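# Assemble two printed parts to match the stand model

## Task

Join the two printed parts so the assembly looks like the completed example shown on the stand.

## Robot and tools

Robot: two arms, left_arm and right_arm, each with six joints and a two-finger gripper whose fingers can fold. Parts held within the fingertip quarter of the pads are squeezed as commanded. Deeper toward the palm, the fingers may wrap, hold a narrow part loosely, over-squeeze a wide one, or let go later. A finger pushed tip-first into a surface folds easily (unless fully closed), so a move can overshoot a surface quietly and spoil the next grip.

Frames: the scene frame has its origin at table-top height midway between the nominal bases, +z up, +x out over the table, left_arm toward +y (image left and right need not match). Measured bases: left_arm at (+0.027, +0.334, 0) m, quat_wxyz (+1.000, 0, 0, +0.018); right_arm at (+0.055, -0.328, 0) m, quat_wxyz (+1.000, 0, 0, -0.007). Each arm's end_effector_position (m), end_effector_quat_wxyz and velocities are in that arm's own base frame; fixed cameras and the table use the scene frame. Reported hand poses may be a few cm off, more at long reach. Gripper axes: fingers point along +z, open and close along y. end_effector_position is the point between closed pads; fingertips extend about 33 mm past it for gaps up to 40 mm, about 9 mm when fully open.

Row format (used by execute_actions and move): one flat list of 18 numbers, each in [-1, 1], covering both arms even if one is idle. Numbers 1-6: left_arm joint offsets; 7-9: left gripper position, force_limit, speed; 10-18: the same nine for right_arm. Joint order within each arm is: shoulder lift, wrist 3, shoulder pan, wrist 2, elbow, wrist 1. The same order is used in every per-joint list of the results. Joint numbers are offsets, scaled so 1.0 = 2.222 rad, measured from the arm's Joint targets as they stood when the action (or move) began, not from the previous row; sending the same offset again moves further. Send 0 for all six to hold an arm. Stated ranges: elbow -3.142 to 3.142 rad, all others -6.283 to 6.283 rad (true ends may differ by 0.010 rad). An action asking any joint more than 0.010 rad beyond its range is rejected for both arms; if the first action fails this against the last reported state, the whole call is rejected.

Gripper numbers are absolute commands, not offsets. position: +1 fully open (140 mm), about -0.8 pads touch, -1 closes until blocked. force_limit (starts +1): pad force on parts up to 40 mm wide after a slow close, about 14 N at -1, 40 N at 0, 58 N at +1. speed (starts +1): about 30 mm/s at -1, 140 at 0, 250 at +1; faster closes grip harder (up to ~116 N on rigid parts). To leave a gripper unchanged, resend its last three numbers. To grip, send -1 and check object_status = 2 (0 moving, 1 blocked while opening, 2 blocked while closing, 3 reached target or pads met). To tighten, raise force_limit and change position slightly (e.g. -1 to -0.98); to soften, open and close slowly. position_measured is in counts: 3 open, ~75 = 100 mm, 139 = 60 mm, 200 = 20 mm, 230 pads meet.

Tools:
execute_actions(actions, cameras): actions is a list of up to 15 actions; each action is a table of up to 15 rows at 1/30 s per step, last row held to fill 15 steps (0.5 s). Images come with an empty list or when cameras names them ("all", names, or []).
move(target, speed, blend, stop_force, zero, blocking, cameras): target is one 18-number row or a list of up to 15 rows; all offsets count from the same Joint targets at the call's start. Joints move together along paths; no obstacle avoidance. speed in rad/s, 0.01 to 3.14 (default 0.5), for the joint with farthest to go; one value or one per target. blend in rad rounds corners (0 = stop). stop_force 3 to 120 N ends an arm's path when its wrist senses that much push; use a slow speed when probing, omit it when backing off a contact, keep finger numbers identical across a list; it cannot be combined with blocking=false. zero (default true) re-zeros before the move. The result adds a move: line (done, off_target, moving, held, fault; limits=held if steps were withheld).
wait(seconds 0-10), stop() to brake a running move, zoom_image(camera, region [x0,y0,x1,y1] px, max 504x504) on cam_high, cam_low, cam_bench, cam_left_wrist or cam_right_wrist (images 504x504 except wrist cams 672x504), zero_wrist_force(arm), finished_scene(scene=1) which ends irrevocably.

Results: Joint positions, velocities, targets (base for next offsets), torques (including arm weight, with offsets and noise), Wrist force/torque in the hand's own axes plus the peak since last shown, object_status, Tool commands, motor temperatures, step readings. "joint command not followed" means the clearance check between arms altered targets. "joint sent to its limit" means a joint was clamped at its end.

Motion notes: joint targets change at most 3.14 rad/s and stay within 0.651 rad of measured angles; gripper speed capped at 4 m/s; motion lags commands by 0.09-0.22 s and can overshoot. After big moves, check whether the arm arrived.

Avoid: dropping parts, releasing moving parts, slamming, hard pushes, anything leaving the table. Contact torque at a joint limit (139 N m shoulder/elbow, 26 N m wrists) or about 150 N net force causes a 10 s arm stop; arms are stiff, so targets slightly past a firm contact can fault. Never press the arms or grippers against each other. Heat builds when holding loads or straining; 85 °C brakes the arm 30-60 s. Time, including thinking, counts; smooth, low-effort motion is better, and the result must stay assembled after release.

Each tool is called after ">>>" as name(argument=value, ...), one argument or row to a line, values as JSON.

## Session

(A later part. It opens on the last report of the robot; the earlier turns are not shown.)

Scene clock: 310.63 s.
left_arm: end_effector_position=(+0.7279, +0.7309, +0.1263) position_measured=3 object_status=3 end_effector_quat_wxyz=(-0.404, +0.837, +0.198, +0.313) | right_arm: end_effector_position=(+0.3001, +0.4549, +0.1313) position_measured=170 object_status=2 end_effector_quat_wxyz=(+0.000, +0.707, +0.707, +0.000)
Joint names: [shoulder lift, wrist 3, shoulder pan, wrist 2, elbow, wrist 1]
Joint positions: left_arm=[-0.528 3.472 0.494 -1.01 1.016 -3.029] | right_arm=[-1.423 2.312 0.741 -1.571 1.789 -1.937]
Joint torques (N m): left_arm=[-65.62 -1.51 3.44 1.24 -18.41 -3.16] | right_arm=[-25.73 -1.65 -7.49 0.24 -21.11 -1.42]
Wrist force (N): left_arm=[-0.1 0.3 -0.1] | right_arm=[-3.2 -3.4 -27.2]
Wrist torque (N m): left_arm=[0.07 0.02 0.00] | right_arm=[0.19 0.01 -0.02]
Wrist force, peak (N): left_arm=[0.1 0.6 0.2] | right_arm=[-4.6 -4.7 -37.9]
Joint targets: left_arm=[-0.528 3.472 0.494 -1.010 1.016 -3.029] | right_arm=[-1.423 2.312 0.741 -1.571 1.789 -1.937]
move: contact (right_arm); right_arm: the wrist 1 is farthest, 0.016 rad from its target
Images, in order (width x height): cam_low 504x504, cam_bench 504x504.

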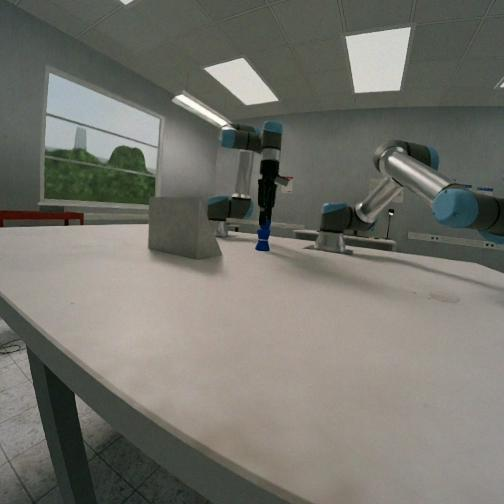

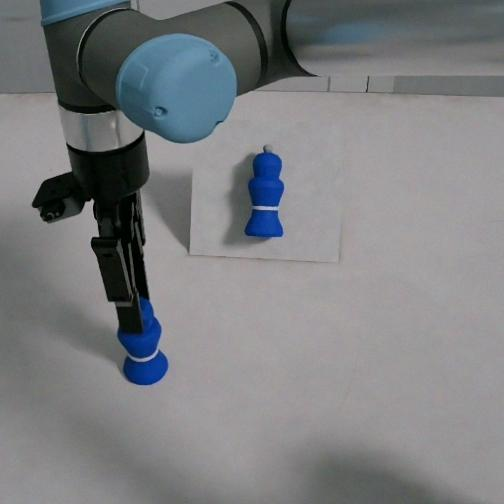

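>>> move(
  target=[0,0,0,0,0,0,1,1,1,-0.0003,0,0,0,-0.0006,0.0009,-1,0,-1],
  speed=0.02,
)

>>> move(
  target=[0,0,0,0,0,0,1,1,1,0,0,0,0,0,0,0.4,0,-1],
  cameras=["cam_low","cam_bench","cam_right_wrist"],
)

Scene clock: 314.13 s.
left_arm: end_effector_position=(+0.7279, +0.7309, +0.1263) position_measured=3 object_status=3 end_effector_quat_wxyz=(-0.404, +0.837, +0.198, +0.313) | right_arm: end_effector_position=(+0.3001, +0.4549, +0.1321) position_measured=170 object_status=2 end_effector_quat_wxyz=(+0.000, +0.707, +0.707, +0.000)
Joint names: [shoulder lift, wrist 3, shoulder pan, wrist 2, elbow, wrist 1]
Joint positions: left_arm=[-0.528 3.472 0.494 -1.01 1.016 -3.029] | right_arm=[-1.424 2.312 0.741 -1.571 1.788 -1.935]
Joint torques (N m): left_arm=[-65.09 -1.42 2.23 1.41 -17.71 -3.18] | right_arm=[-40.35 -1.7 -7.68 0.25 -30.51 -2.02]
Wrist force (N): left_arm=[0.1 0.2 0.1] | right_arm=[-0.2 -0.1 -0.4]
Wrist torque (N m): left_arm=[0.04 -0.02 0.00] | right_arm=[0.01 0.03 -0.02]
Wrist force, peak (N): left_arm=[-0.3 0.6 -0.1] | right_arm=[-3.1 -3.1 -27.6]
Joint targets: left_arm=[-0.528 3.472 0.494 -1.010 1.016 -3.029] | right_arm=[-1.424 2.312 0.741 -1.571 1.788 -1.935]
move: done

Scene clock: 316.30 s.
left_arm: end_effector_position=(+0.7279, +0.7309, +0.1263) position_measured=3 object_status=3 end_effector_quat_wxyz=(-0.404, +0.837, +0.198, +0.313) | right_arm: end_effector_position=(+0.3001, +0.4549, +0.1321) position_measured=78 object_status=0 end_effector_quat_wxyz=(+0.000, +0.707, +0.707, +0.000)
Joint names: [shoulder lift, wrist 3, shoulder pan, wrist 2, elbow, wrist 1]
Joint positions: left_arm=[-0.528 3.472 0.494 -1.01 1.016 -3.029] | right_arm=[-1.424 2.312 0.741 -1.571 1.788 -1.935]
Joint torques (N m): left_arm=[-65.65 -1.53 2.65 1.26 -17.47 -3.24] | right_arm=[-40 -1.72 -6.96 0.21 -30.66 -4]
Wrist force (N): left_arm=[-0.1 0.2 0.1] | right_arm=[-0.2 0.2 -0.2]
Wrist torque (N m): left_arm=[0.05 0.03 0.00] | right_arm=[0.07 0.03 -0.02]
Wrist force, peak (N): left_arm=[0.1 0.6 0.1] | right_arm=[-0.5 0.3 0.3]
Joint targets: left_arm=[-0.528 3.472 0.494 -1.010 1.016 -3.029] | right_arm=[-1.424 2.312 0.741 -1.571 1.788 -1.935]
move: done
Images, in order (width x height): cam_low 504x504, cam_bench 504x504, cam_right_wrist 672x504.

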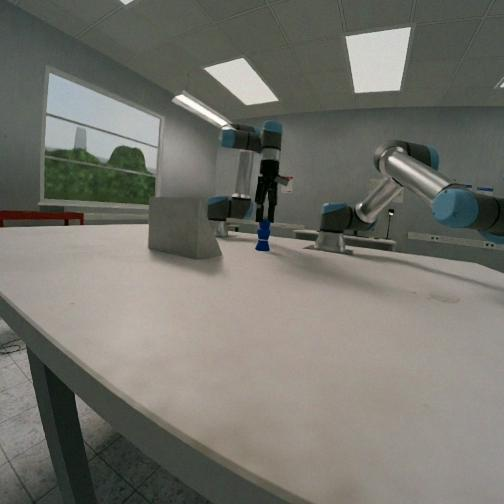

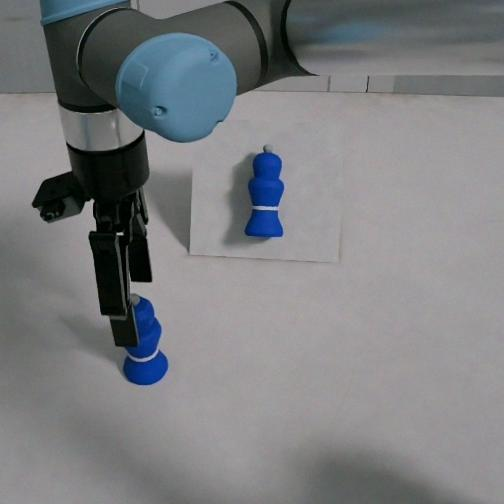

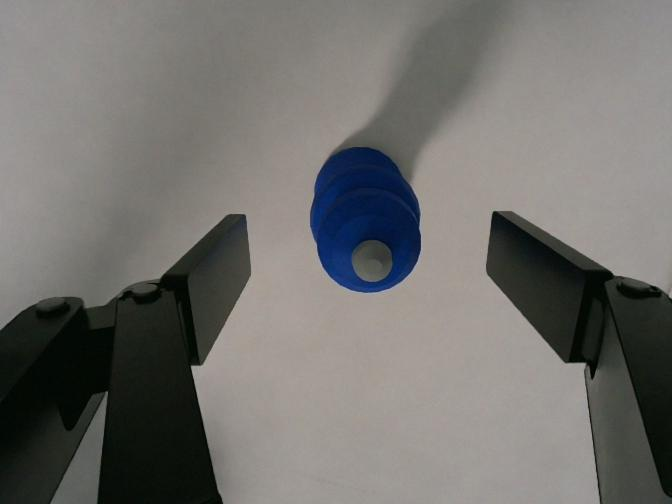

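>>> move(
  target=[0,0,0,0,0,0,1,1,1,-0.0248,0,0,0,-0.0883,0.1131,0.4,0,-1],
  speed=0.15,
  cameras=["cam_low","cam_bench","cam_right_wrist"],
)

>>> zoom_image(
  camera="cam_low",
  region=[245, 205, 285, 255],
)

>>> zoom_image(
  camera="cam_bench",
  region=[100, 270, 200, 400],
)

Scene clock: 321.93 s.
left_arm: end_effector_position=(+0.7279, +0.7309, +0.1263) position_measured=3 object_status=3 end_effector_quat_wxyz=(-0.404, +0.837, +0.198, +0.313) | right_arm: end_effector_position=(+0.3001, +0.4549, +0.2305) position_measured=78 object_status=3 end_effector_quat_wxyz=(+0.000, +0.707, +0.707, +0.000)
Joint names: [shoulder lift, wrist 3, shoulder pan, wrist 2, elbow, wrist 1]
Joint positions: left_arm=[-0.528 3.472 0.494 -1.01 1.016 -3.029] | right_arm=[-1.479 2.312 0.741 -1.571 1.592 -1.684]
Joint torques (N m): left_arm=[-65.23 -1.34 3.41 1.29 -17.94 -3.2] | right_arm=[-19.92 -1.79 -7.61 0.26 -16.43 -4.36]
Wrist force (N): left_arm=[-0.2 0.3 -0.1] | right_arm=[-0.3 0.0 0.1]
Wrist torque (N m): left_arm=[0.05 0.03 0.00] | right_arm=[-0.04 0.07 -0.01]
Wrist force, peak (N): left_arm=[-0.3 0.5 0.2] | right_arm=[-0.1 0.0 -0.9]
Joint targets: left_arm=[-0.528 3.472 0.494 -1.010 1.016 -3.029] | right_arm=[-1.479 2.312 0.741 -1.571 1.592 -1.684]
move: done
Images, in order (width x height): cam_low 504x504, cam_bench 504x504, cam_right_wrist 672x504.

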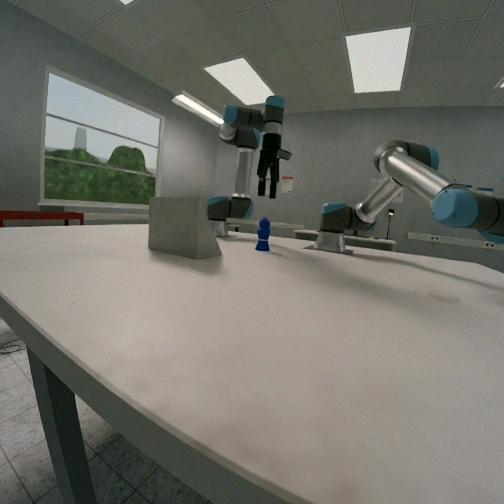

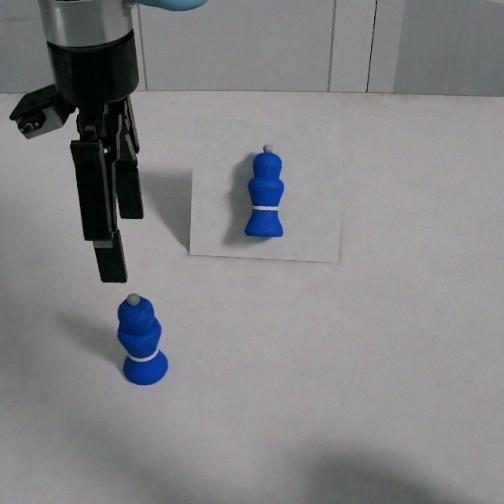

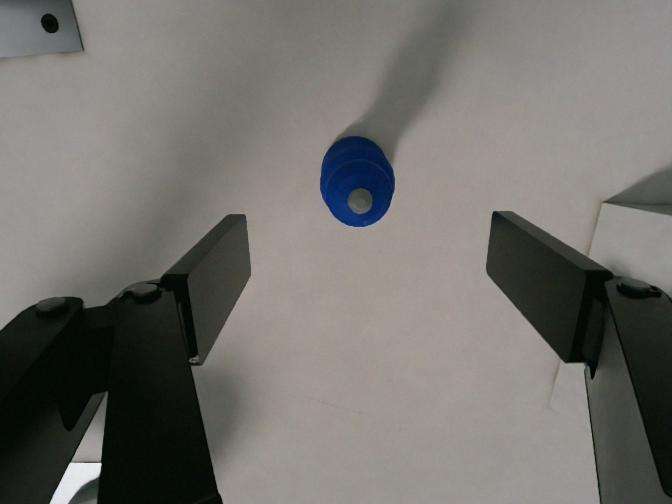

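Scaled by 10.080 from the camera's 504x504 image, which has a finer 720x720 frame.

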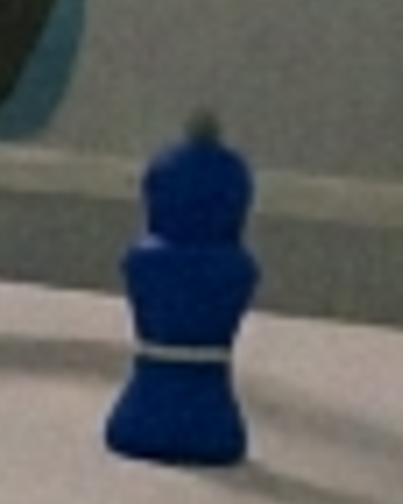

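Scaled by 3.877 from the camera's 504x504 image, which has a finer 720x720 frame.

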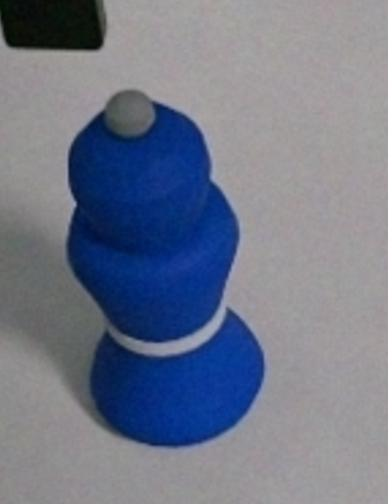

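>>> finished_scene(
)

The scene is finished: the task was done.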